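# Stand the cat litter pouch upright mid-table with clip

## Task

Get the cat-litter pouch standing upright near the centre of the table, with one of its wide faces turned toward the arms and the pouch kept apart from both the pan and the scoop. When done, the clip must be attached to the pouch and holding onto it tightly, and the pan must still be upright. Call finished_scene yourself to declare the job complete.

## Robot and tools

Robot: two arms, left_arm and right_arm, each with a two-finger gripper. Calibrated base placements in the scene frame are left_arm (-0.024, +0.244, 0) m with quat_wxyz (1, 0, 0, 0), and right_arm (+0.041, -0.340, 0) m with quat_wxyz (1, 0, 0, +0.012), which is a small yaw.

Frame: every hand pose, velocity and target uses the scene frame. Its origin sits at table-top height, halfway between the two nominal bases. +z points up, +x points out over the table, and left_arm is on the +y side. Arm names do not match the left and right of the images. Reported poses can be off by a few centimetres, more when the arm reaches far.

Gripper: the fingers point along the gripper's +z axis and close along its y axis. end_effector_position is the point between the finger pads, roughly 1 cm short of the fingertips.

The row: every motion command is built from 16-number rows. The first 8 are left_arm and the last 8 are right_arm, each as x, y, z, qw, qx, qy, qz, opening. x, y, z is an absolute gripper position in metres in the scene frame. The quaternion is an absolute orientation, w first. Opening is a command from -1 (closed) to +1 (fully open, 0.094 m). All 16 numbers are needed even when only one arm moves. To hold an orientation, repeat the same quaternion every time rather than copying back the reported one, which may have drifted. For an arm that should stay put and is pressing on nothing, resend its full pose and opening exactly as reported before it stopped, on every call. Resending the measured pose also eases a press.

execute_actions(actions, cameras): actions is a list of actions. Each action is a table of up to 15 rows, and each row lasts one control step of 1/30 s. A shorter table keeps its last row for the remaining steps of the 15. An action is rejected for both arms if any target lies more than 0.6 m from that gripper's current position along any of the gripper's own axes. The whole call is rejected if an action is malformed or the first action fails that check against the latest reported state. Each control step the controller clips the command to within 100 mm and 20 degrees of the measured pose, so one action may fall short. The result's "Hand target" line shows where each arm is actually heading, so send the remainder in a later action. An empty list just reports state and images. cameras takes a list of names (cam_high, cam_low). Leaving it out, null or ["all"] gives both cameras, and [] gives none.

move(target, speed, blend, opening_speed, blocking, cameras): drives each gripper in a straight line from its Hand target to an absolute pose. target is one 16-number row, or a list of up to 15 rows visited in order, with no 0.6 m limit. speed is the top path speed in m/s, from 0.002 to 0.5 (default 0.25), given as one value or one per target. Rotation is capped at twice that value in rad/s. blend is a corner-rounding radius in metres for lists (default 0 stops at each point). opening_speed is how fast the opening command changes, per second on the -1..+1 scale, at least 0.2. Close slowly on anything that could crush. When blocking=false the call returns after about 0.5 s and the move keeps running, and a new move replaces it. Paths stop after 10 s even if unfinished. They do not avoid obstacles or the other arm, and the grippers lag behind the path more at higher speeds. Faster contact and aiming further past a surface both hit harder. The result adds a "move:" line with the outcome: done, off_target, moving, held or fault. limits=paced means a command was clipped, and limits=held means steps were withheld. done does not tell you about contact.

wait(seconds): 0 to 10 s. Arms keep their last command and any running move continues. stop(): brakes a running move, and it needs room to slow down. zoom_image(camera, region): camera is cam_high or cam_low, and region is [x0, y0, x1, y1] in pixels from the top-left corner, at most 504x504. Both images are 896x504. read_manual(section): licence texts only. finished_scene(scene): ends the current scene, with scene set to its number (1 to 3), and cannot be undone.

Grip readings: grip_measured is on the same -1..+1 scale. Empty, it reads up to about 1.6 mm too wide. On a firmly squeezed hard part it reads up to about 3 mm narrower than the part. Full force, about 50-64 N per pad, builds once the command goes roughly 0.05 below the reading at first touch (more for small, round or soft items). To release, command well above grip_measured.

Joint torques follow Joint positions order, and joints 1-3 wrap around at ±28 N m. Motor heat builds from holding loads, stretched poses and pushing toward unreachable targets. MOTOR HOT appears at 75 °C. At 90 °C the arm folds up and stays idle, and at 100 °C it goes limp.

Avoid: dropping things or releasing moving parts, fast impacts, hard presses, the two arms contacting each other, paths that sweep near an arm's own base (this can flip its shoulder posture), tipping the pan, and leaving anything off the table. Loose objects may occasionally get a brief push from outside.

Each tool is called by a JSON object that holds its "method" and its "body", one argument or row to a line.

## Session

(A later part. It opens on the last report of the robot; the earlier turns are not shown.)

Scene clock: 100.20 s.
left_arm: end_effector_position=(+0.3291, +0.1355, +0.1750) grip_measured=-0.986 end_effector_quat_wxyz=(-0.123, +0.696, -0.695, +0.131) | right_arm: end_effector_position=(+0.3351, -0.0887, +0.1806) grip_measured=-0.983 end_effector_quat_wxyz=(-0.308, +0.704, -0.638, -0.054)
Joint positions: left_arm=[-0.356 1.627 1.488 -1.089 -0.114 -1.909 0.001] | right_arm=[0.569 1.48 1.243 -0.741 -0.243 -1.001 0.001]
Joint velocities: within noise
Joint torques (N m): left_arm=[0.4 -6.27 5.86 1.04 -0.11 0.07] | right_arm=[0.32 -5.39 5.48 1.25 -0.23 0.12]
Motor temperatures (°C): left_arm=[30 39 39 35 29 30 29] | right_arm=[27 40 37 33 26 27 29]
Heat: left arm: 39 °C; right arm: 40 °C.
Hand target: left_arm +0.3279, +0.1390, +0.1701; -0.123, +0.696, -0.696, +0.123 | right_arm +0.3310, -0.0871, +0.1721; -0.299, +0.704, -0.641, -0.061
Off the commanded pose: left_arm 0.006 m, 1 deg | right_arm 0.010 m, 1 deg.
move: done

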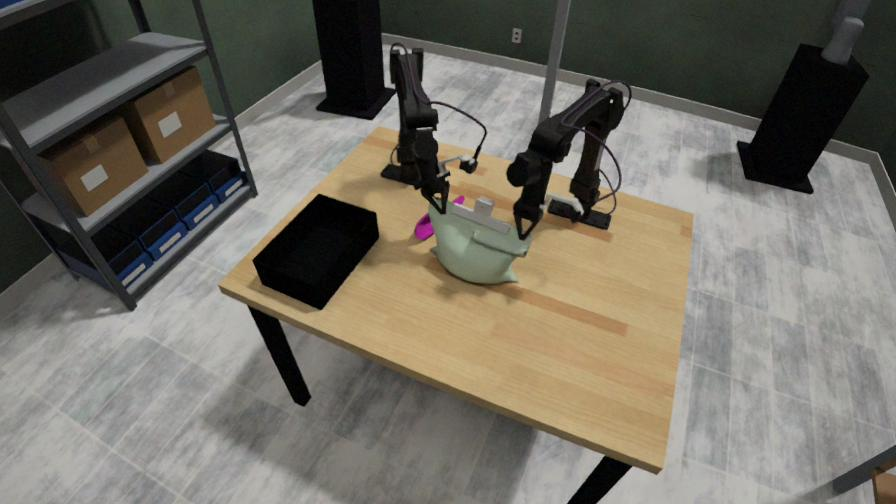

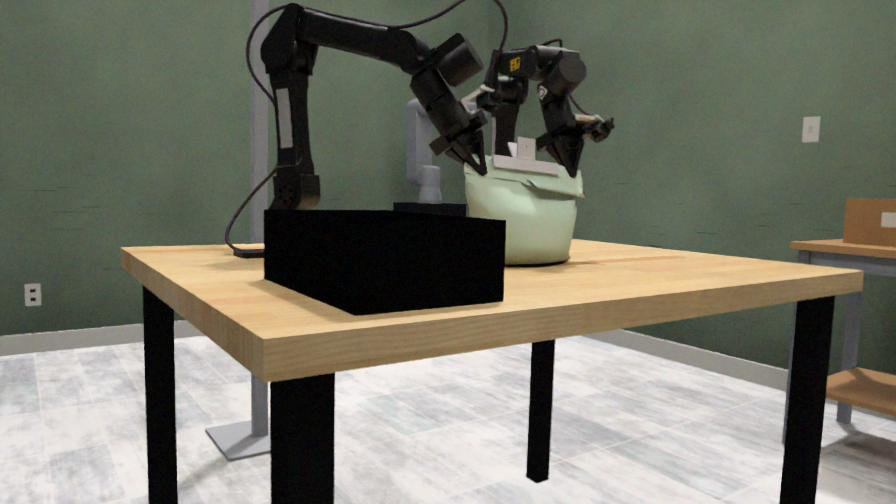

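{"method": "move", "body": {
  "target": [
    [0.330,0.139,0.270,0.1228,-0.6964,0.6964,-0.1228,-1, 0.335,-0.087,0.270,0.2988,-0.7045,0.6409,0.0616,-1],
    [0.395,0.139,0.285,0.1228,-0.6964,0.6964,-0.1228,-1, 0.430,-0.085,0.285,0.2988,-0.7045,0.6409,0.0616,-1]
  ],
  "speed": 0.15,
  "blend": 0.03,
  "cameras": ["cam_low","cam_high"]
}}

{"method": "zoom_image", "body": {
  "camera": "cam_high",
  "region": [380, 140, 580, 320]
}}

Scene clock: 102.63 s.
left_arm: end_effector_position=(+0.3853, +0.1392, +0.2613) grip_measured=-0.986 end_effector_quat_wxyz=(-0.115, +0.697, -0.698, +0.115) | right_arm: end_effector_position=(+0.4166, -0.0871, +0.2648) grip_measured=-0.983 end_effector_quat_wxyz=(-0.262, +0.707, -0.652, -0.081)
Joint positions: left_arm=[-0.292 2.03 2.386 -1.612 -0.091 -1.846 0.001] | right_arm=[0.438 1.96 2.199 -1.355 -0.331 -1.114 0.001]
Joint velocities: within noise
Joint torques (N m): left_arm=[0.32 -10.06 10.35 1.33 -0.18 0.15] | right_arm=[-0.94 -9.72 10.11 1.28 -0.16 -0.11]
Motor temperatures (°C): left_arm=[30 39 40 34 29 30 29] | right_arm=[27 40 38 33 26 27 29]
Heat: left arm: 40 °C; right arm: 40 °C.
Hand target: left_arm +0.3940, +0.1393, +0.2844; -0.140, +0.691, -0.693, +0.153 | right_arm +0.4288, -0.0858, +0.2853; -0.299, +0.704, -0.641, -0.061
Off the commanded pose: left_arm 0.026 m, 1 deg | right_arm 0.024 m, 5 deg.
joint read past its limit (left arm) — joint 4 (wrist pitch), lower limit.
joint sent to its limit (left arm) — joint 4 (wrist pitch), lower limit. The joint targets are off in orientation, not in position.
move: off_target (left_arm, right_arm)

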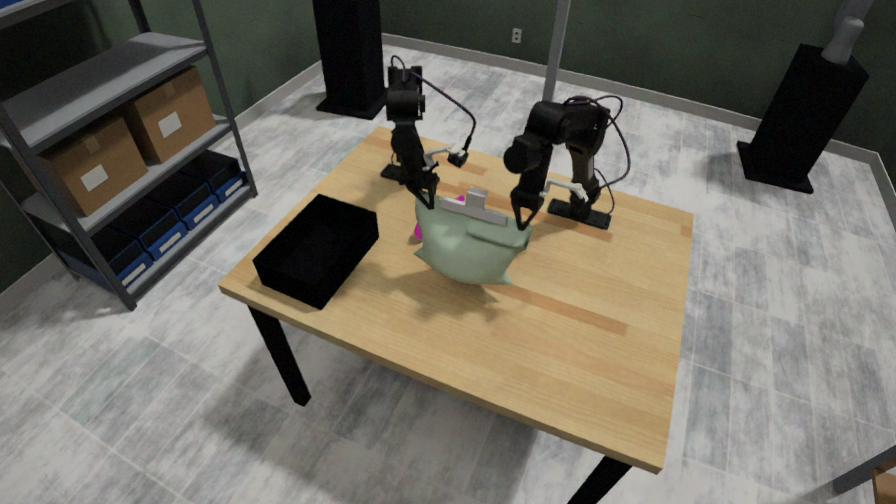

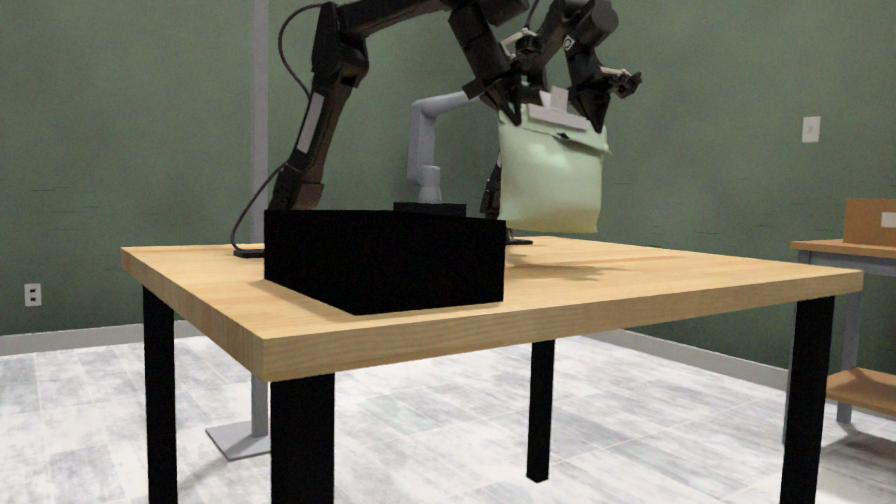

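Scaled by 2.520.

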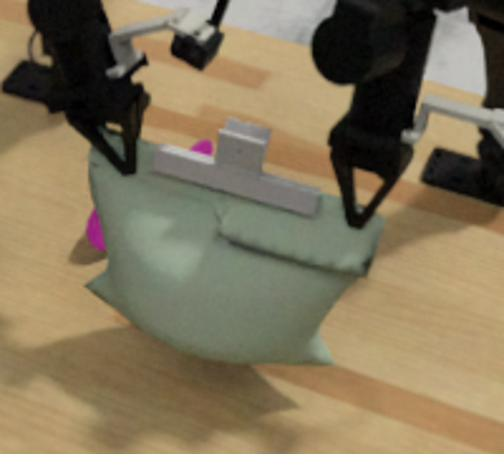

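{"method": "move", "body": {
  "target": [
    [0.462,0.183,0.270,0.1228,-0.6964,0.6964,-0.1228,-1, 0.478,-0.040,0.270,0.2988,-0.7045,0.6409,0.0616,-1],
    [0.460,0.183,0.208,0.1228,-0.6964,0.6964,-0.1228,-1, 0.476,-0.040,0.208,0.2988,-0.7045,0.6409,0.0616,-1]
  ],
  "speed": 0.12,
  "blend": 0.03,
  "cameras": ["cam_low","cam_high"]
}}

{"method": "zoom_image", "body": {
  "camera": "cam_high",
  "region": [380, 140, 580, 320]
}}

Scene clock: 105.10 s.
left_arm: end_effector_position=(+0.4594, +0.1848, +0.1911) grip_measured=-0.986 end_effector_quat_wxyz=(-0.109, +0.702, -0.696, +0.101) | right_arm: end_effector_position=(+0.4721, -0.0390, +0.1857) grip_measured=-0.983 end_effector_quat_wxyz=(-0.268, +0.711, -0.646, -0.074)
Joint positions: left_arm=[-0.144 2.248 2.433 -1.462 -0.055 -1.715 0.001] | right_arm=[0.481 2.162 2.167 -1.095 -0.305 -1.087 0.001]
Joint velocities: within noise
Joint torques (N m): left_arm=[-0.03 -14.32 5.39 1.17 0.03 0.11] | right_arm=[-0.32 -15.56 5.37 1.34 -0.24 0.07]
Motor temperatures (°C): left_arm=[30 40 40 35 29 30 29] | right_arm=[27 42 38 34 26 27 29]
Heat: left arm: 40 °C; right arm: 42 °C.
Hand target: left_arm +0.4598, +0.1830, +0.2080; -0.123, +0.696, -0.696, +0.122 | right_arm +0.4755, -0.0403, +0.2081; -0.298, +0.705, -0.641, -0.062
Off the commanded pose: left_arm 0.017 m, 3 deg | right_arm 0.023 m, 4 deg.
move: off_target (left_arm, right_arm)

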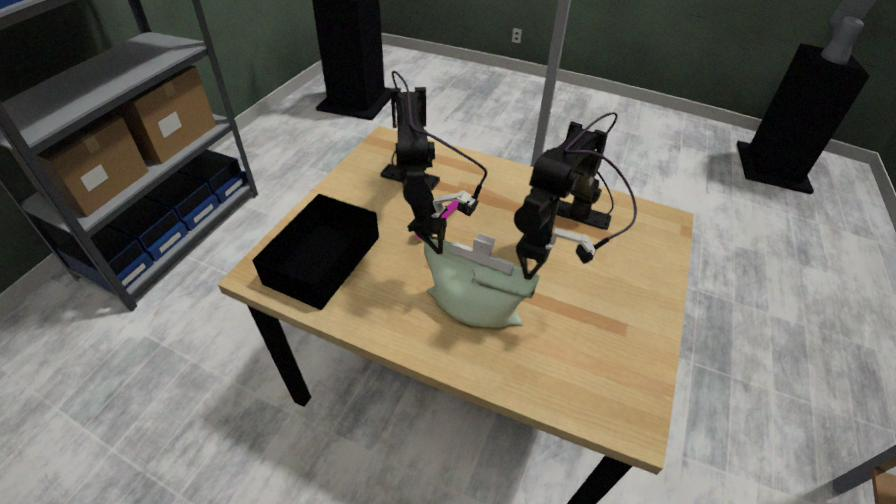

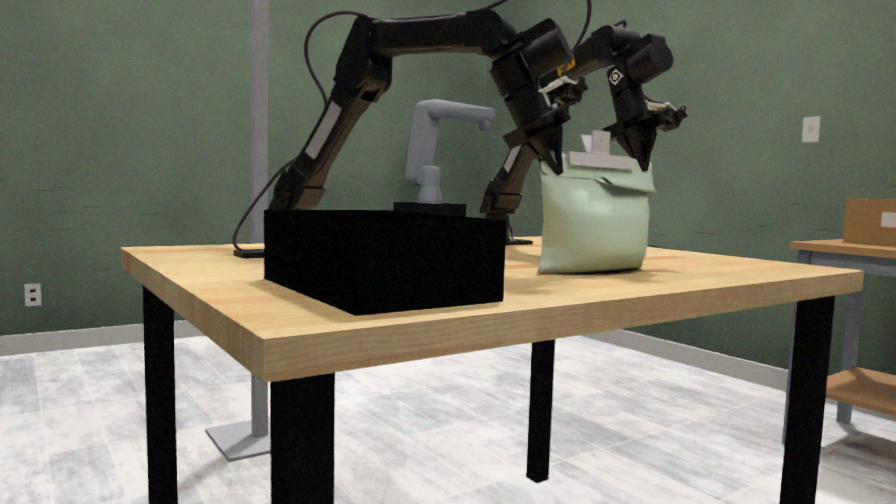

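Scaled by 2.520.

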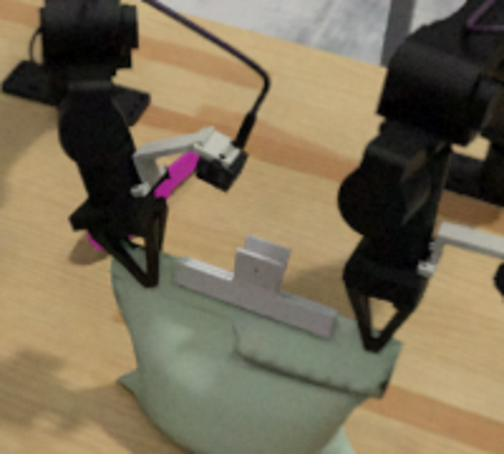

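{"method": "move", "body": {
  "target": [
    [0.366,0.175,0.175,0.192,-0.659,0.695,-0.213,-1, 0.382,-0.048,0.175,0.342,-0.719,0.603,-0.055,-1],
    [0.305,0.170,0.110,0.259,-0.612,0.684,-0.301,-1, 0.320,-0.053,0.110,0.379,-0.720,0.554,-0.174,-1],
    [0.278,0.168,0.045,0.3214,-0.5567,0.6635,-0.3831,-1, 0.294,-0.055,0.045,0.4096,-0.7095,0.4968,-0.2868,-1]
  ],
  "speed": 0.1,
  "blend": 0.02,
  "cameras": ["cam_low","cam_high"]
}}

{"method": "zoom_image", "body": {
  "camera": "cam_high",
  "region": [380, 170, 580, 350]
}}

Scene clock: 109.93 s.
left_arm: end_effector_position=(+0.2914, +0.1807, +0.0671) grip_measured=-0.986 end_effector_quat_wxyz=(+0.357, -0.568, +0.626, -0.397) | right_arm: end_effector_position=(+0.2960, -0.0379, +0.0670) grip_measured=-0.983 end_effector_quat_wxyz=(-0.446, +0.698, -0.489, +0.273)
Joint positions: left_arm=[-0.301 1.262 0.134 0.675 -0.18 -1.662 0.001] | right_arm=[1.112 1.659 0.539 0.523 0.632 -1.126 0.001]
Joint velocities: within noise
Joint torques (N m): left_arm=[-1.65 -1.1 4.21 1.58 0.61 0.21] | right_arm=[-0.64 -4.26 3.15 1.21 0.42 0.11]
Motor temperatures (°C): left_arm=[30 39 39 35 29 30 29] | right_arm=[27 42 37 33 26 27 29]
Heat: left arm: 39 °C; right arm: 42 °C.
Hand target: left_arm +0.2769, +0.1692, +0.0459; +0.322, -0.557, +0.663, -0.383 | right_arm +0.2937, -0.0552, +0.0461; -0.410, +0.709, -0.496, +0.287
Off the commanded pose: left_arm 0.029 m, 6 deg | right_arm 0.028 m, 5 deg.
move: off_target (left_arm, right_arm)

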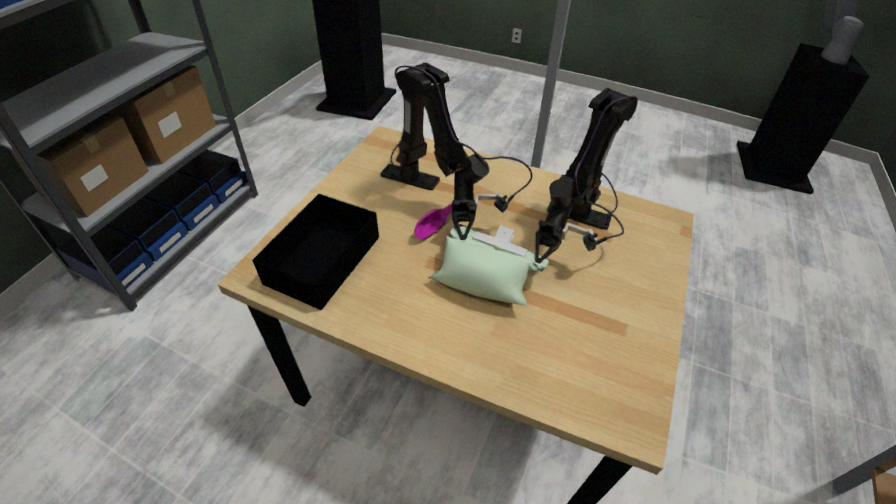

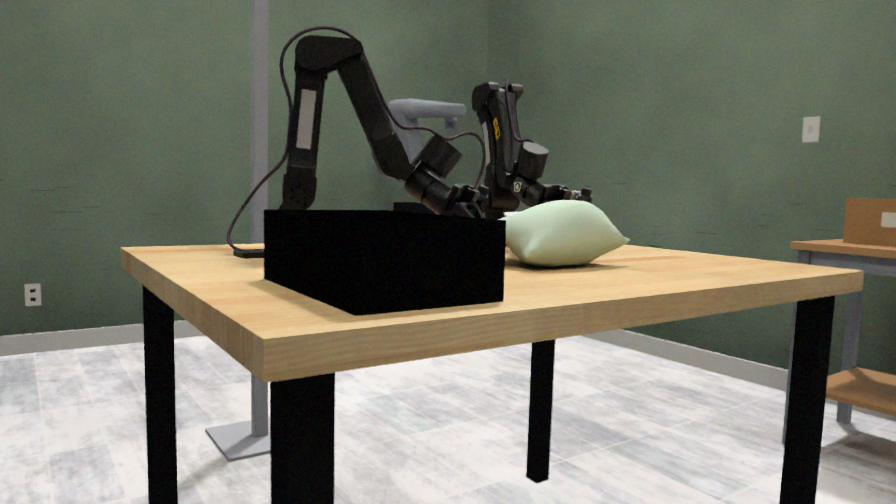

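Scaled by 2.520.

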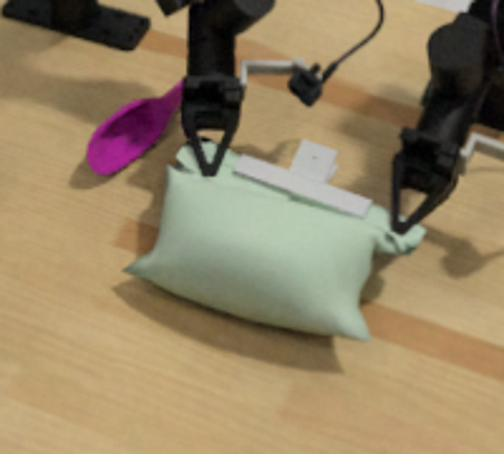

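{"method": "move", "body": {
  "target": [
    [0.283,0.175,0.020,0.3214,-0.5567,0.6635,-0.3831,-1, 0.294,-0.045,0.020,0.4096,-0.7095,0.4968,-0.2868,-1]
  ],
  "speed": 0.06,
  "cameras": ["cam_high"]
}}

{"method": "zoom_image", "body": {
  "camera": "cam_high",
  "region": [380, 170, 580, 350]
}}

Scene clock: 111.17 s.
left_arm: end_effector_position=(+0.2909, +0.1857, +0.0314) grip_measured=-0.986 end_effector_quat_wxyz=(+0.349, -0.569, +0.639, -0.383) | right_arm: end_effector_position=(+0.2914, -0.0320, +0.0329) grip_measured=-0.983 end_effector_quat_wxyz=(-0.430, +0.711, -0.483, +0.276)
Joint positions: left_arm=[-0.266 1.537 0.091 0.959 -0.144 -1.634 0.001] | right_arm=[1.135 1.803 0.539 0.623 0.647 -1.122 0.001]
Joint velocities: within noise
Joint torques (N m): left_arm=[-0.38 -2.07 3.34 1.75 0.64 0.13] | right_arm=[-1.22 -4.85 3.47 1.37 0.42 0.21]
Motor temperatures (°C): left_arm=[30 39 39 35 29 30 29] | right_arm=[27 42 37 34 26 27 29]
Heat: left arm: 39 °C; right arm: 42 °C.
Hand target: left_arm +0.2824, +0.1755, +0.0205; +0.322, -0.557, +0.663, -0.383 | right_arm +0.2936, -0.0451, +0.0205; -0.410, +0.709, -0.496, +0.287
Off the commanded pose: left_arm 0.018 m, 4 deg | right_arm 0.019 m, 3 deg.
move: off_target (left_arm, right_arm)
Images, in order (width x height): cam_high 896x504.

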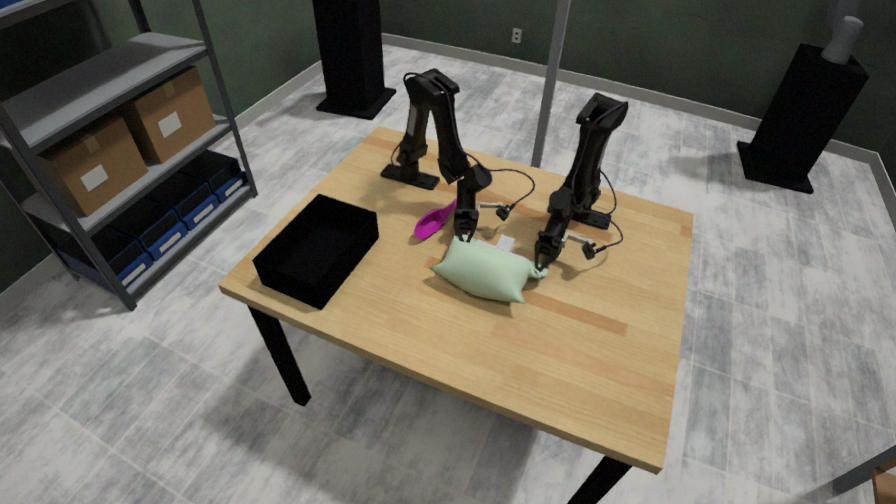

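Scaled by 2.520.

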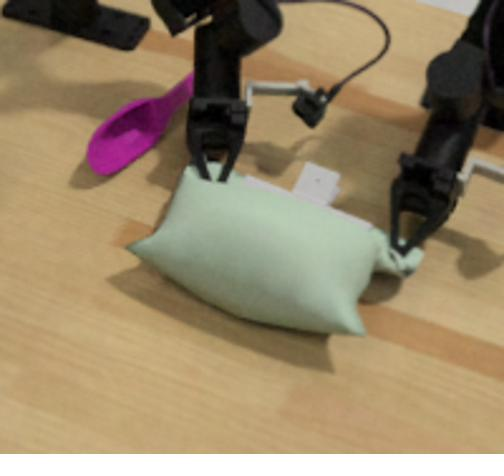

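{"method": "move", "body": {
  "target": [
    [0.289,0.182,0.022,0.3214,-0.5567,0.6635,-0.3831,-0.15, 0.293,-0.036,0.024,0.4096,-0.7095,0.4968,-0.2868,-0.15]
  ],
  "speed": 0.06,
  "opening_speed": 0.8,
  "cameras": []
}}

{"method": "move", "body": {
  "target": [
    [0.190,0.199,0.050,0.3214,-0.5567,0.6635,-0.3831,-0.15, 0.200,-0.070,0.050,0.4096,-0.7095,0.4968,-0.2868,-0.15]
  ],
  "speed": 0.1,
  "cameras": ["cam_high","cam_low"]
}}

{"method": "zoom_image", "body": {
  "camera": "cam_high",
  "region": [380, 170, 580, 350]
}}

Scene clock: 112.60 s.
left_arm: end_effector_position=(+0.2883, +0.1808, +0.0259) grip_measured=-0.152 end_effector_quat_wxyz=(+0.324, -0.557, +0.657, -0.391) | right_arm: end_effector_position=(+0.2934, -0.0357, +0.0302) grip_measured=-0.153 end_effector_quat_wxyz=(-0.421, +0.705, -0.493, +0.287)
Joint positions: left_arm=[-0.228 1.543 0.091 0.946 -0.044 -1.608 0.04] | right_arm=[1.139 1.815 0.552 0.595 0.68 -1.099 0.04]
Joint velocities: within noise
Joint torques (N m): left_arm=[0.36 -2.39 4.83 1.81 0 0.16] | right_arm=[0.05 -5.6 5.53 1.23 0.2 0.16]
Motor temperatures (°C): left_arm=[30 38 39 35 29 30 29] | right_arm=[27 42 37 34 26 27 29]
Heat: left arm: 39 °C; right arm: 42 °C.
Hand target: left_arm +0.2889, +0.1820, +0.0221; +0.321, -0.557, +0.663, -0.383 | right_arm +0.2929, -0.0361, +0.0241; -0.410, +0.709, -0.496, +0.287
Off the commanded pose: left_arm 0.004 m, 1 deg | right_arm 0.006 m, 1 deg.
move: done
No camera images: "cameras" was empty.

Scene clock: 114.87 s.
left_arm: end_effector_position=(+0.2138, +0.1924, +0.0624) grip_measured=-0.151 end_effector_quat_wxyz=(+0.319, -0.556, +0.660, -0.392) | right_arm: end_effector_position=(+0.2005, -0.0689, +0.0450) grip_measured=-0.152 end_effector_quat_wxyz=(-0.403, +0.716, -0.492, +0.287)
Joint positions: left_arm=[-0.272 0.407 0.011 -0.116 -0.074 -1.629 0.04] | right_arm=[1.471 1.538 0.452 0.124 0.899 -0.744 0.04]
Joint velocities: within noise
Joint torques (N m): left_arm=[0.14 1.84 7.77 1.97 -0.02 -0.01] | right_arm=[0.57 -6.15 4.75 0.98 0.48 0.16]
Motor temperatures (°C): left_arm=[30 37 38 35 29 30 29] | right_arm=[27 42 37 34 26 27 29]
Heat: left arm: 38 °C; right arm: 42 °C.
Hand target: left_arm +0.2140, +0.1924, +0.0625; +0.320, -0.555, +0.660, -0.392 | right_arm +0.2001, -0.0699, +0.0498; -0.410, +0.710, -0.497, +0.287
Off the commanded pose: left_arm 0.028 m, 1 deg | right_arm 0.005 m, 1 deg.
move: held (left_arm; a check stopped the path); limits=held
pose unreachable (left arm): on one or more control steps of this call, first in action 0 (counted from 0), this arm could not follow its commanded pose, so it was not sent that pose on those steps. It may still have moved: this result reports where it is.
cause: moving toward the commanded pose would bring two parts of the arm too close to each other (its upper arm (the part past joint 2) and its wrist (the part past joint 5), with joints 3 (elbow) to 5 (wrist yaw) between them).

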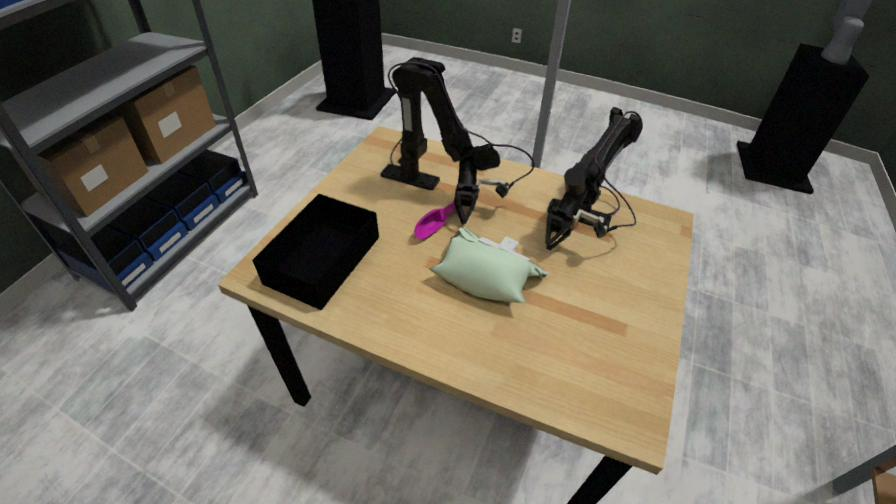

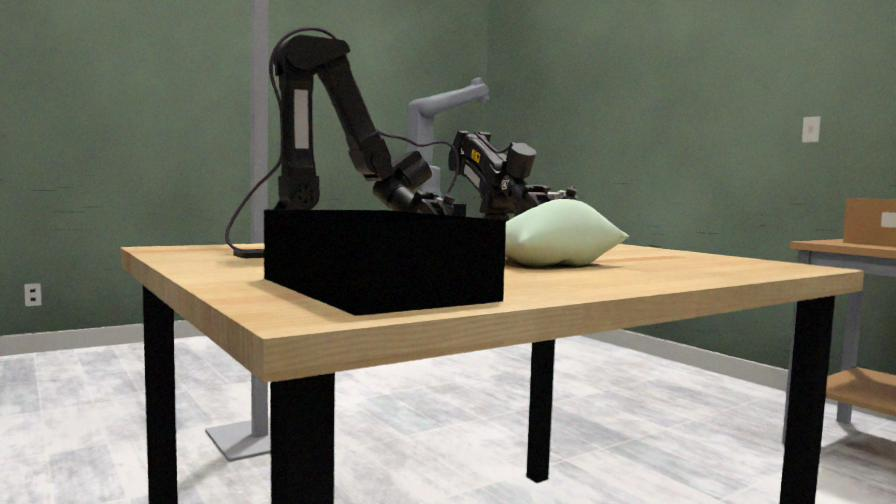

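Scaled by 2.520.

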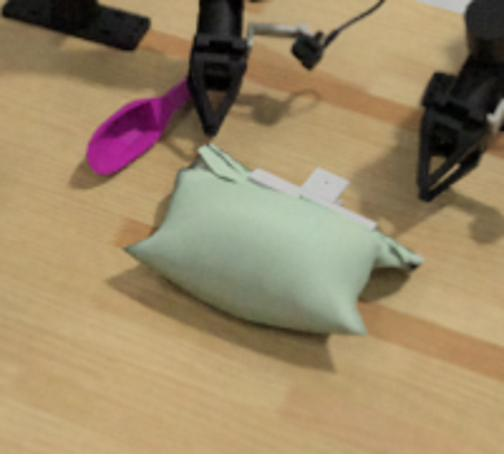

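{"method": "move", "body": {
  "target": [
    [0.232,0.197,0.028,0.3214,-0.5567,0.6635,-0.3831,-0.15, 0.205,-0.067,0.028,0.4096,-0.7095,0.4968,-0.2868,-0.15],
    [0.298,0.186,0.024,0.3214,-0.5567,0.6635,-0.3831,-0.15, 0.272,-0.043,0.024,0.4096,-0.7095,0.4968,-0.2868,-0.15]
  ],
  "speed": [0.1,0.06],
  "blend": 0.01,
  "cameras": ["cam_high"]
}}

{"method": "zoom_image", "body": {
  "camera": "cam_high",
  "region": [430, 190, 570, 290]
}}

Scene clock: 117.83 s.
left_arm: end_effector_position=(+0.2929, +0.1858, +0.0228) grip_measured=-0.151 end_effector_quat_wxyz=(+0.318, -0.560, +0.662, -0.383) | right_arm: end_effector_position=(+0.2713, -0.0471, +0.0297) grip_measured=-0.152 end_effector_quat_wxyz=(-0.415, +0.703, -0.497, +0.295)
Joint positions: left_arm=[-0.194 1.551 0.117 0.907 -0.016 -1.59 0.04] | right_arm=[1.211 1.765 0.5 0.544 0.754 -1.031 0.04]
Joint velocities: within noise
Joint torques (N m): left_arm=[0.47 -2.45 5.81 1.91 0.09 0.13] | right_arm=[-0.64 -4.62 5.64 1.26 -0.02 0.02]
Motor temperatures (°C): left_arm=[30 36 38 35 29 30 29] | right_arm=[27 41 36 34 26 27 29]
Heat: left arm: 38 °C; right arm: 41 °C.
Hand target: left_arm +0.2978, +0.1860, +0.0241; +0.321, -0.557, +0.663, -0.383 | right_arm +0.2718, -0.0432, +0.0242; -0.410, +0.709, -0.497, +0.287
Off the commanded pose: left_arm 0.005 m, 1 deg | right_arm 0.007 m, 1 deg.
move: done
Images, in order (width x height): cam_high 896x504.

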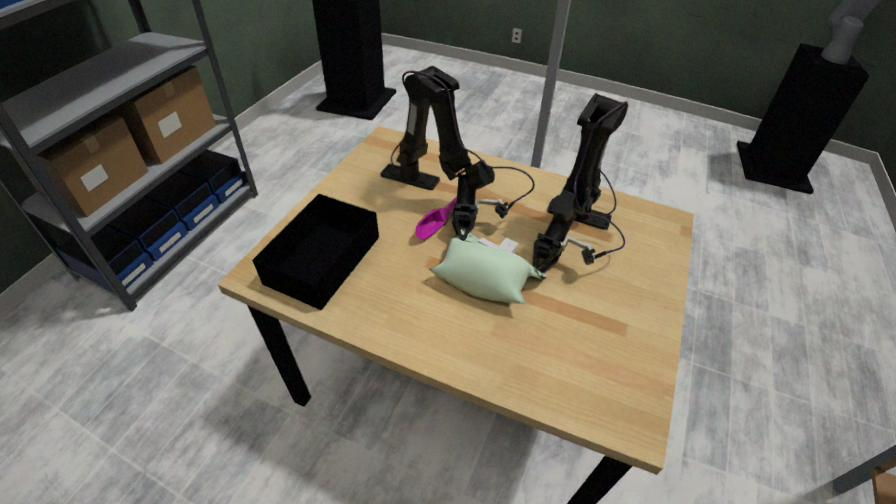

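Scaled by 3.600.

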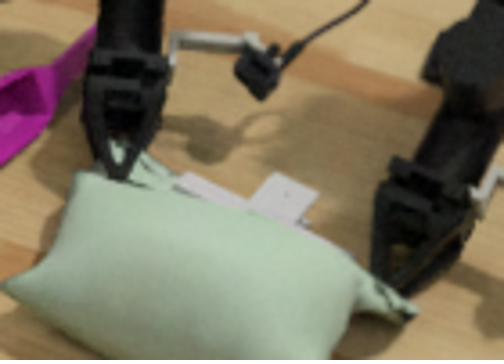

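{"method": "move", "body": {
  "target": [
    [0.325,0.182,0.023,0.3214,-0.5567,0.6635,-0.3831,-0.15, 0.274,-0.040,0.024,0.4096,-0.7095,0.4968,-0.2868,-0.15]
  ],
  "speed": [0.06],
  "cameras": ["cam_high"]
}}

{"method": "zoom_image", "body": {
  "camera": "cam_high",
  "region": [430, 190, 570, 290]
}}

Scene clock: 118.77 s.
left_arm: end_effector_position=(+0.3197, +0.1847, +0.0230) grip_measured=-0.151 end_effector_quat_wxyz=(+0.322, -0.564, +0.657, -0.383) | right_arm: end_effector_position=(+0.2715, -0.0410, +0.0298) grip_measured=-0.152 end_effector_quat_wxyz=(-0.418, +0.705, -0.494, +0.289)
Joint positions: left_arm=[-0.183 1.65 0.215 0.912 -0.017 -1.59 0.04] | right_arm=[1.211 1.775 0.514 0.548 0.74 -1.036 0.04]
Joint velocities: within noise
Joint torques (N m): left_arm=[0.01 -3.08 6.08 1.87 0.15 0.18] | right_arm=[-1.06 -4.85 5.71 1.26 0.11 0.04]
Motor temperatures (°C): left_arm=[30 36 38 36 29 30 29] | right_arm=[27 41 36 34 26 27 29]
Heat: left arm: 38 °C; right arm: 41 °C.
Hand target: left_arm +0.3248, +0.1820, +0.0231; +0.321, -0.557, +0.663, -0.383 | right_arm +0.2738, -0.0401, +0.0241; -0.410, +0.709, -0.497, +0.287
Off the commanded pose: left_arm 0.006 m, 1 deg | right_arm 0.006 m, 1 deg.
move: done
Images, in order (width x height): cam_high 896x504.

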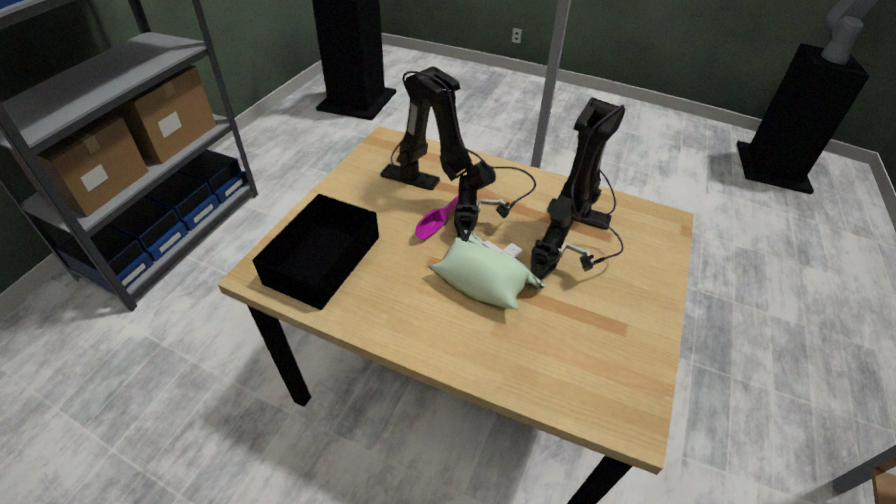

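Scaled by 3.600.

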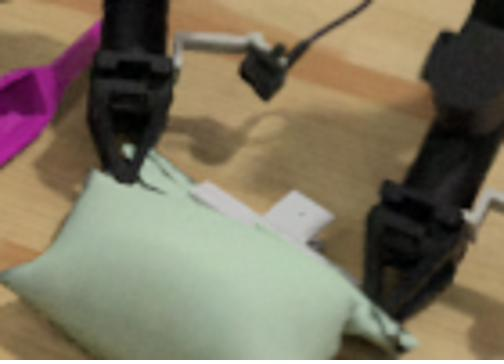

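{"method": "move", "body": {
  "target": [
    [0.280,0.192,0.028,0.3214,-0.5567,0.6635,-0.3831,-0.15, 0.274,-0.040,0.024,0.4096,-0.7095,0.4968,-0.2868,-1]
  ],
  "speed": [0.06],
  "opening_speed": 0.8,
  "cameras": ["cam_high"]
}}

{"method": "zoom_image", "body": {
  "camera": "cam_high",
  "region": [430, 190, 570, 290]
}}

Scene clock: 120.73 s.
left_arm: end_effector_position=(+0.2840, +0.1900, +0.0305) grip_measured=-0.151 end_effector_quat_wxyz=(+0.323, -0.557, +0.658, -0.390) | right_arm: end_effector_position=(+0.2720, -0.0414, +0.0295) grip_measured=-0.984 end_effector_quat_wxyz=(-0.418, +0.706, -0.494, +0.289)
Joint positions: left_arm=[-0.177 1.458 0.079 0.869 -0.001 -1.582 0.04] | right_arm=[1.209 1.776 0.514 0.548 0.738 -1.037 0.001]
Joint velocities: within noise
Joint torques (N m): left_arm=[0.51 -4.07 3.69 1.77 0.04 0.11] | right_arm=[-0.92 -4.97 5.7 1.26 0.19 0.04]
Motor temperatures (°C): left_arm=[30 36 38 36 29 30 29] | right_arm=[27 41 36 34 26 27 29]
Heat: left arm: 38 °C; right arm: 41 °C.
Hand target: left_arm +0.2801, +0.1920, +0.0279; +0.322, -0.557, +0.663, -0.383 | right_arm +0.2739, -0.0402, +0.0242; -0.410, +0.709, -0.497, +0.287
Off the commanded pose: left_arm 0.005 m, 1 deg | right_arm 0.006 m, 1 deg.
move: done
Images, in order (width x height): cam_high 896x504.

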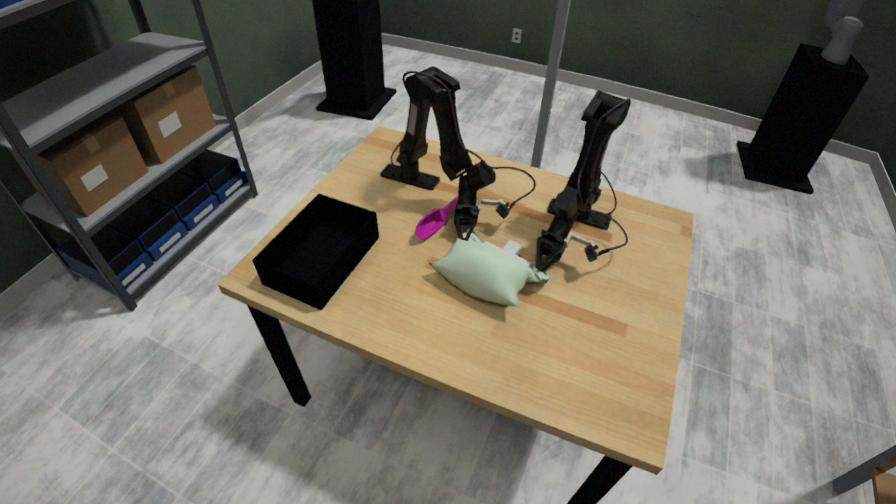

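Scaled by 3.600.

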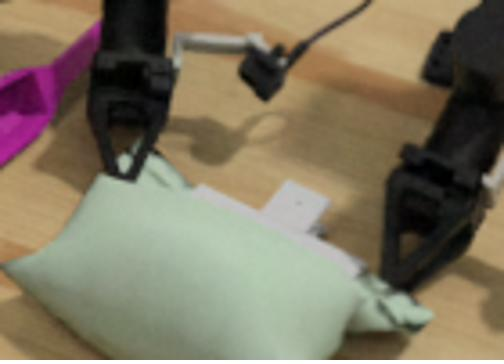

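{"method": "move", "body": {
  "target": [
    [0.262,0.195,0.028,0.3214,-0.5567,0.6635,-0.3831,-0.15, 0.276,-0.040,0.095,0.4096,-0.7095,0.4968,-0.2868,-1]
  ],
  "speed": [0.08],
  "cameras": ["cam_high"]
}}

{"method": "zoom_image", "body": {
  "camera": "cam_high",
  "region": [430, 190, 570, 290]
}}

Scene clock: 122.37 s.
left_arm: end_effector_position=(+0.2668, +0.1931, +0.0320) grip_measured=-0.151 end_effector_quat_wxyz=(+0.324, -0.557, +0.658, -0.391) | right_arm: end_effector_position=(+0.2682, -0.0415, +0.0778) grip_measured=-0.985 end_effector_quat_wxyz=(-0.396, +0.727, -0.486, +0.280)
Joint positions: left_arm=[-0.177 1.344 0.016 0.822 -0.001 -1.582 0.04] | right_arm=[1.203 1.549 0.613 0.173 0.698 -1.045 0.001]
Joint velocities: within noise
Joint torques (N m): left_arm=[0.55 -3.21 3.92 1.73 -0.04 0.14] | right_arm=[-0.92 -7.46 8.12 1.21 0.56 0.06]
Motor temperatures (°C): left_arm=[30 36 38 36 29 30 29] | right_arm=[27 41 36 34 26 27 29]
Heat: left arm: 38 °C; right arm: 41 °C.
Hand target: left_arm +0.2621, +0.1950, +0.0279; +0.322, -0.557, +0.663, -0.383 | right_arm +0.2758, -0.0403, +0.0948; -0.410, +0.709, -0.497, +0.287
Off the commanded pose: left_arm 0.007 m, 1 deg | right_arm 0.019 m, 3 deg.
move: off_target (right_arm)
Images, in order (width x height): cam_high 896x504.

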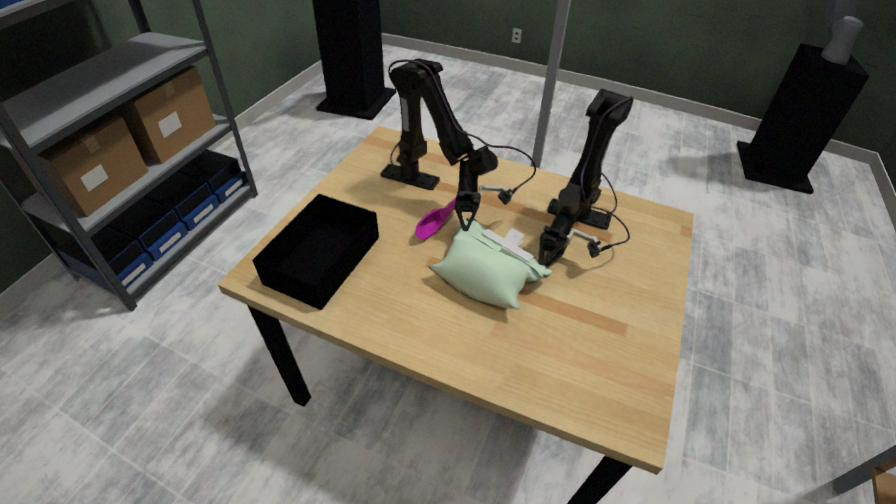

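Scaled by 3.600.

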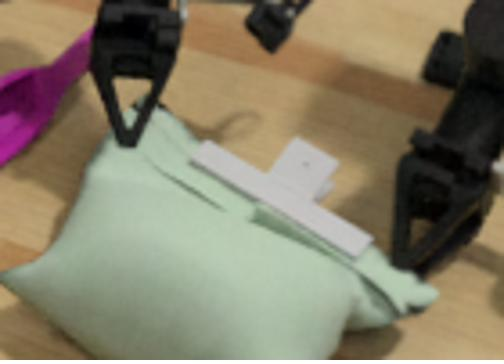

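{"method": "move", "body": {
  "target": [
    [0.258,0.196,0.026,0.3214,-0.5567,0.6635,-0.3831,-0.15, 0.286,-0.036,0.130,0.4096,-0.7095,0.4968,-0.2868,-1]
  ],
  "speed": [0.08],
  "cameras": ["cam_high"]
}}

{"method": "zoom_image", "body": {
  "camera": "cam_high",
  "region": [430, 190, 570, 290]
}}

{"method": "zoom_image", "body": {
  "camera": "cam_low",
  "region": [460, 120, 700, 300]
}}

Scene clock: 123.53 s.
left_arm: end_effector_position=(+0.2653, +0.1932, +0.0313) grip_measured=-0.151 end_effector_quat_wxyz=(+0.323, -0.557, +0.658, -0.391) | right_arm: end_effector_position=(+0.2756, -0.0375, +0.1025) grip_measured=-0.985 end_effector_quat_wxyz=(-0.385, +0.736, -0.484, +0.275)
Joint positions: left_arm=[-0.177 1.34 0.011 0.821 0 -1.582 0.04] | right_arm=[1.174 1.5 0.711 0.013 0.662 -1.066 0.001]
Joint velocities: within noise
Joint torques (N m): left_arm=[0.64 -2.96 3.99 1.73 0.04 0.13] | right_arm=[-0.94 -8.23 9.28 1.32 0.71 0]
Motor temperatures (°C): left_arm=[30 36 38 36 29 30 29] | right_arm=[27 41 37 34 26 27 29]
Heat: left arm: 38 °C; right arm: 41 °C.
Hand target: left_arm +0.2597, +0.1957, +0.0255; +0.319, -0.558, +0.665, -0.381 | right_arm +0.2856, -0.0366, +0.1296; -0.410, +0.709, -0.497, +0.287
Off the commanded pose: left_arm 0.009 m, 1 deg | right_arm 0.029 m, 5 deg.
joint sent to its limit (left arm) — joint 3 (elbow), lower limit, where the elbow is as bent as it goes. The joint targets still meet the commanded pose.
move: off_target (right_arm)
Images, in order (width x height): cam_high 896x504.

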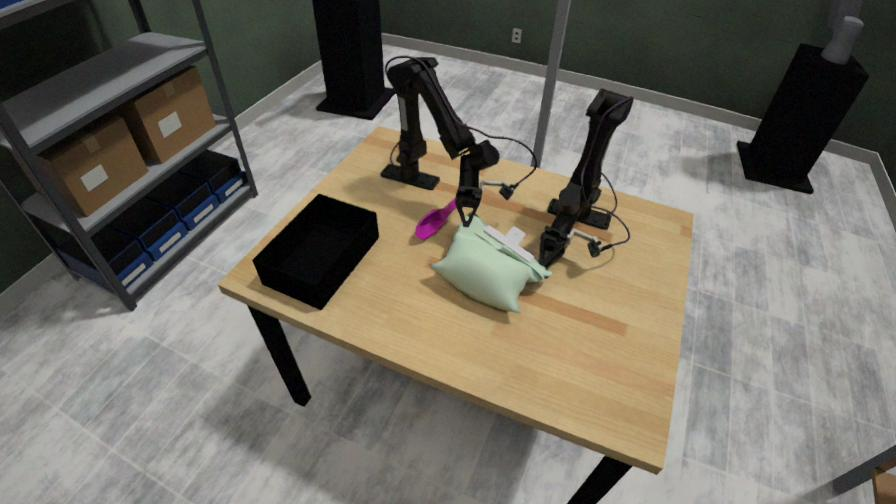

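Scaled by 3.600.

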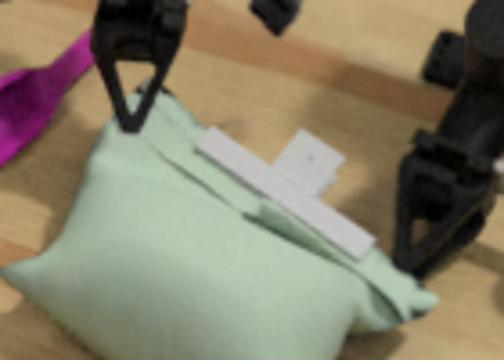

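This scene's latest camera images include none from cam_low. They are from: cam_high. cam_low's image comes with the result of a call that names it in "cameras".

{"method": "move", "body": {
  "target": [
    [0.308,0.188,0.026,0.3214,-0.5567,0.6635,-0.3831,-0.15, 0.286,-0.036,0.130,0.4096,-0.7095,0.4968,-0.2868,-1]
  ],
  "speed": [0.06],
  "cameras": ["cam_high", "cam_low"]
}}

{"method": "zoom_image", "body": {
  "camera": "cam_high",
  "region": [430, 190, 570, 290]
}}

{"method": "zoom_image", "body": {
  "camera": "cam_low",
  "region": [460, 120, 700, 300]
}}

Scene clock: 124.93 s.
left_arm: end_effector_position=(+0.3021, +0.1877, +0.0245) grip_measured=-0.151 end_effector_quat_wxyz=(+0.318, -0.560, +0.662, -0.383) | right_arm: end_effector_position=(+0.2754, -0.0377, +0.1022) grip_measured=-0.985 end_effector_quat_wxyz=(-0.384, +0.737, -0.484, +0.275)
Joint positions: left_arm=[-0.173 1.568 0.152 0.887 0.003 -1.58 0.04] | right_arm=[1.174 1.5 0.711 0.011 0.661 -1.066 0.001]
Joint velocities: within noise
Joint torques (N m): left_arm=[0.54 -2.43 6.01 1.92 0.01 0.12] | right_arm=[-1.07 -8.16 9.33 1.33 0.68 0.03]
Motor temperatures (°C): left_arm=[30 35 38 36 29 30 29] | right_arm=[27 41 37 34 27 27 29]
Heat: left arm: 38 °C; right arm: 41 °C.
Hand target: left_arm +0.3078, +0.1880, +0.0261; +0.321, -0.557, +0.663, -0.383 | right_arm +0.2856, -0.0366, +0.1296; -0.410, +0.709, -0.497, +0.287
Off the commanded pose: left_arm 0.006 m, 1 deg | right_arm 0.030 m, 5 deg.
move: off_target (right_arm)

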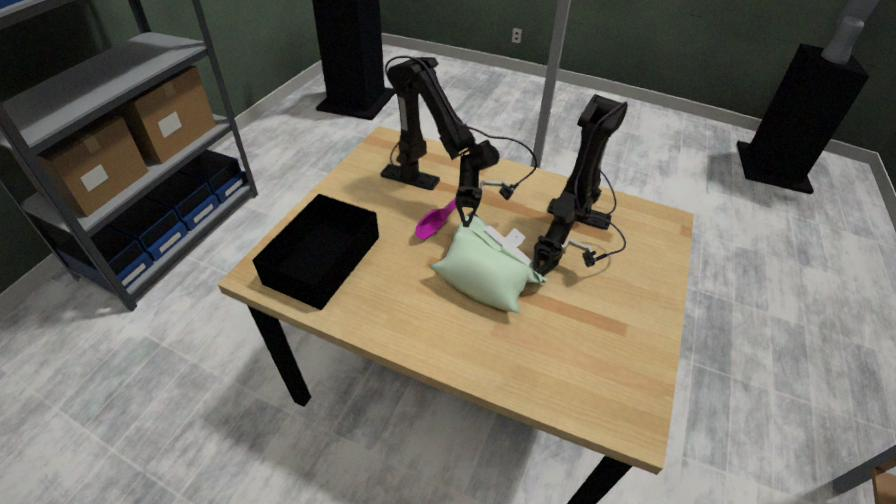

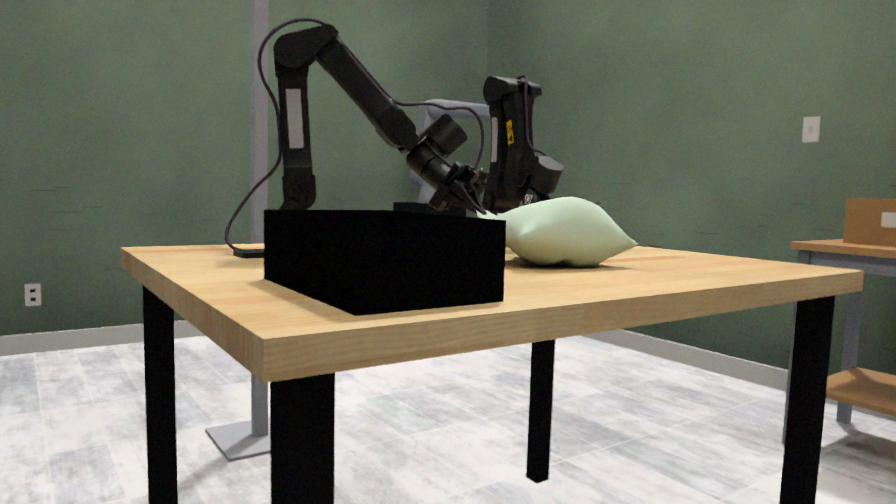

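Scaled by 3.600.

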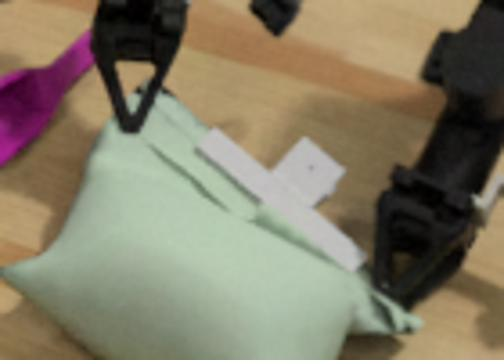

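Scaled by 2.100.

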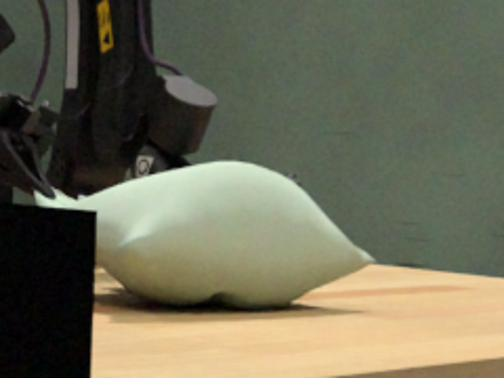

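{"method": "move", "body": {
  "target": [
    [0.262,0.197,0.030,0.3214,-0.5567,0.6635,-0.3831,-0.15, 0.286,-0.036,0.130,0.4096,-0.7095,0.4968,-0.2868,-1],
    [0.262,0.197,0.030,0.3214,-0.5567,0.6635,-0.3831,-0.15, 0.296,-0.020,0.185,0.379,-0.720,0.554,-0.174,-1]
  ],
  "speed": [0.1],
  "cameras": ["cam_high", "cam_low"]
}}

{"method": "zoom_image", "body": {
  "camera": "cam_high",
  "region": [430, 180, 570, 290]
}}

{"method": "zoom_image", "body": {
  "camera": "cam_low",
  "region": [460, 120, 700, 300]
}}

speed must be one number or one for each of the 2 targets, got a list of 1; nothing of the call was run

Scaled by 3.600.

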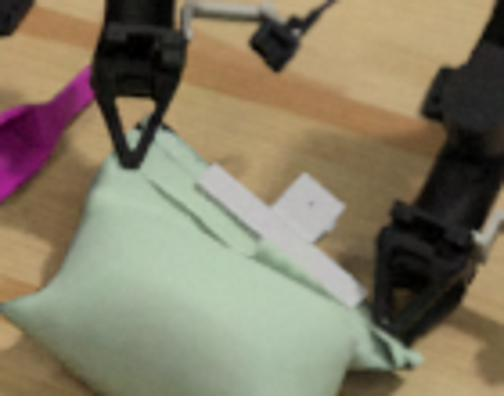

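Scaled by 2.100.

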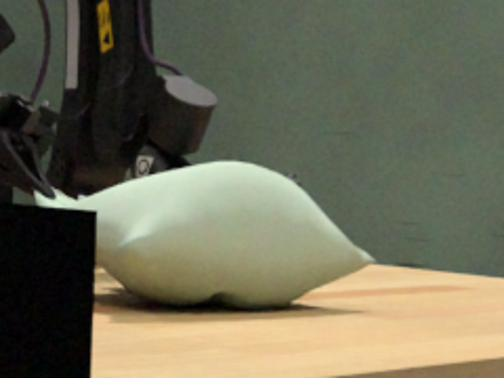

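{"method": "move", "body": {
  "target": [
    [0.308,0.188,0.026,0.3214,-0.5567,0.6635,-0.3831,-1, 0.286,-0.036,0.130,0.4096,-0.7095,0.4968,-0.2868,-1]
  ],
  "speed": 0.06,
  "opening_speed": 0.8,
  "cameras": ["cam_high"]
}}

{"method": "zoom_image", "body": {
  "camera": "cam_high",
  "region": [430, 180, 570, 290]
}}

Scene clock: 129.23 s.
left_arm: end_effector_position=(+0.3089, +0.1881, +0.0353) grip_measured=-0.986 end_effector_quat_wxyz=(+0.332, -0.554, +0.651, -0.398) | right_arm: end_effector_position=(+0.2753, -0.0376, +0.1021) grip_measured=-0.985 end_effector_quat_wxyz=(-0.384, +0.737, -0.484, +0.274)
Joint positions: left_arm=[-0.168 1.568 0.156 0.932 0.002 -1.58 0.001] | right_arm=[1.174 1.5 0.711 0.011 0.66 -1.066 0.001]
Joint velocities: within noise
Joint torques (N m): left_arm=[0.24 -2.67 5.6 1.54 0.04 0.18] | right_arm=[-0.99 -8.16 9.01 1.33 0.69 -0.02]
Motor temperatures (°C): left_arm=[30 35 38 36 29 30 29] | right_arm=[27 41 37 34 27 27 29]
Heat: left arm: 38 °C; right arm: 41 °C.
Hand target: left_arm +0.3075, +0.1881, +0.0262; +0.322, -0.556, +0.663, -0.383 | right_arm +0.2856, -0.0366, +0.1296; -0.410, +0.709, -0.497, +0.287
Off the commanded pose: left_arm 0.009 m, 3 deg | right_arm 0.030 m, 5 deg.
move: off_target (left_arm, right_arm)
Images, in order (width x height): cam_high 896x504.

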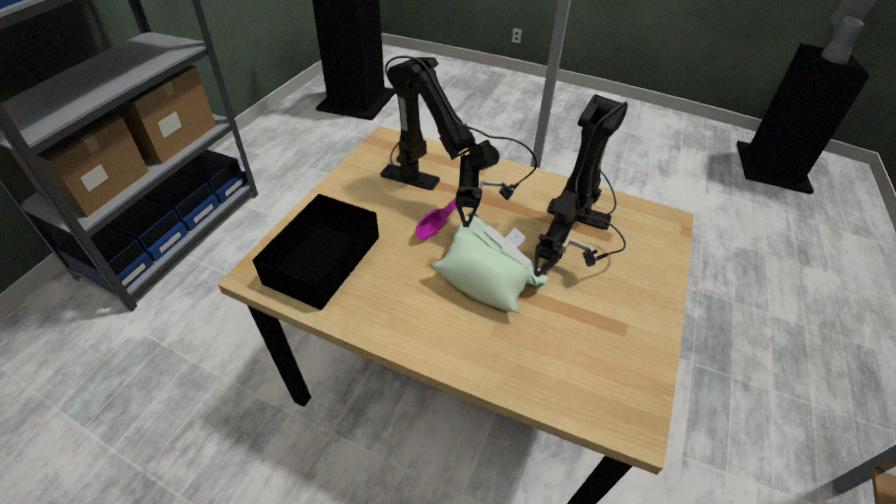

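Scaled by 3.600.

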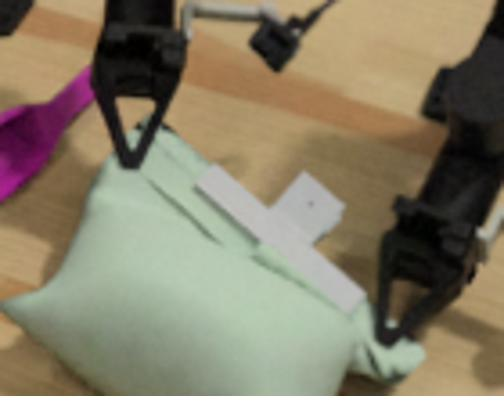

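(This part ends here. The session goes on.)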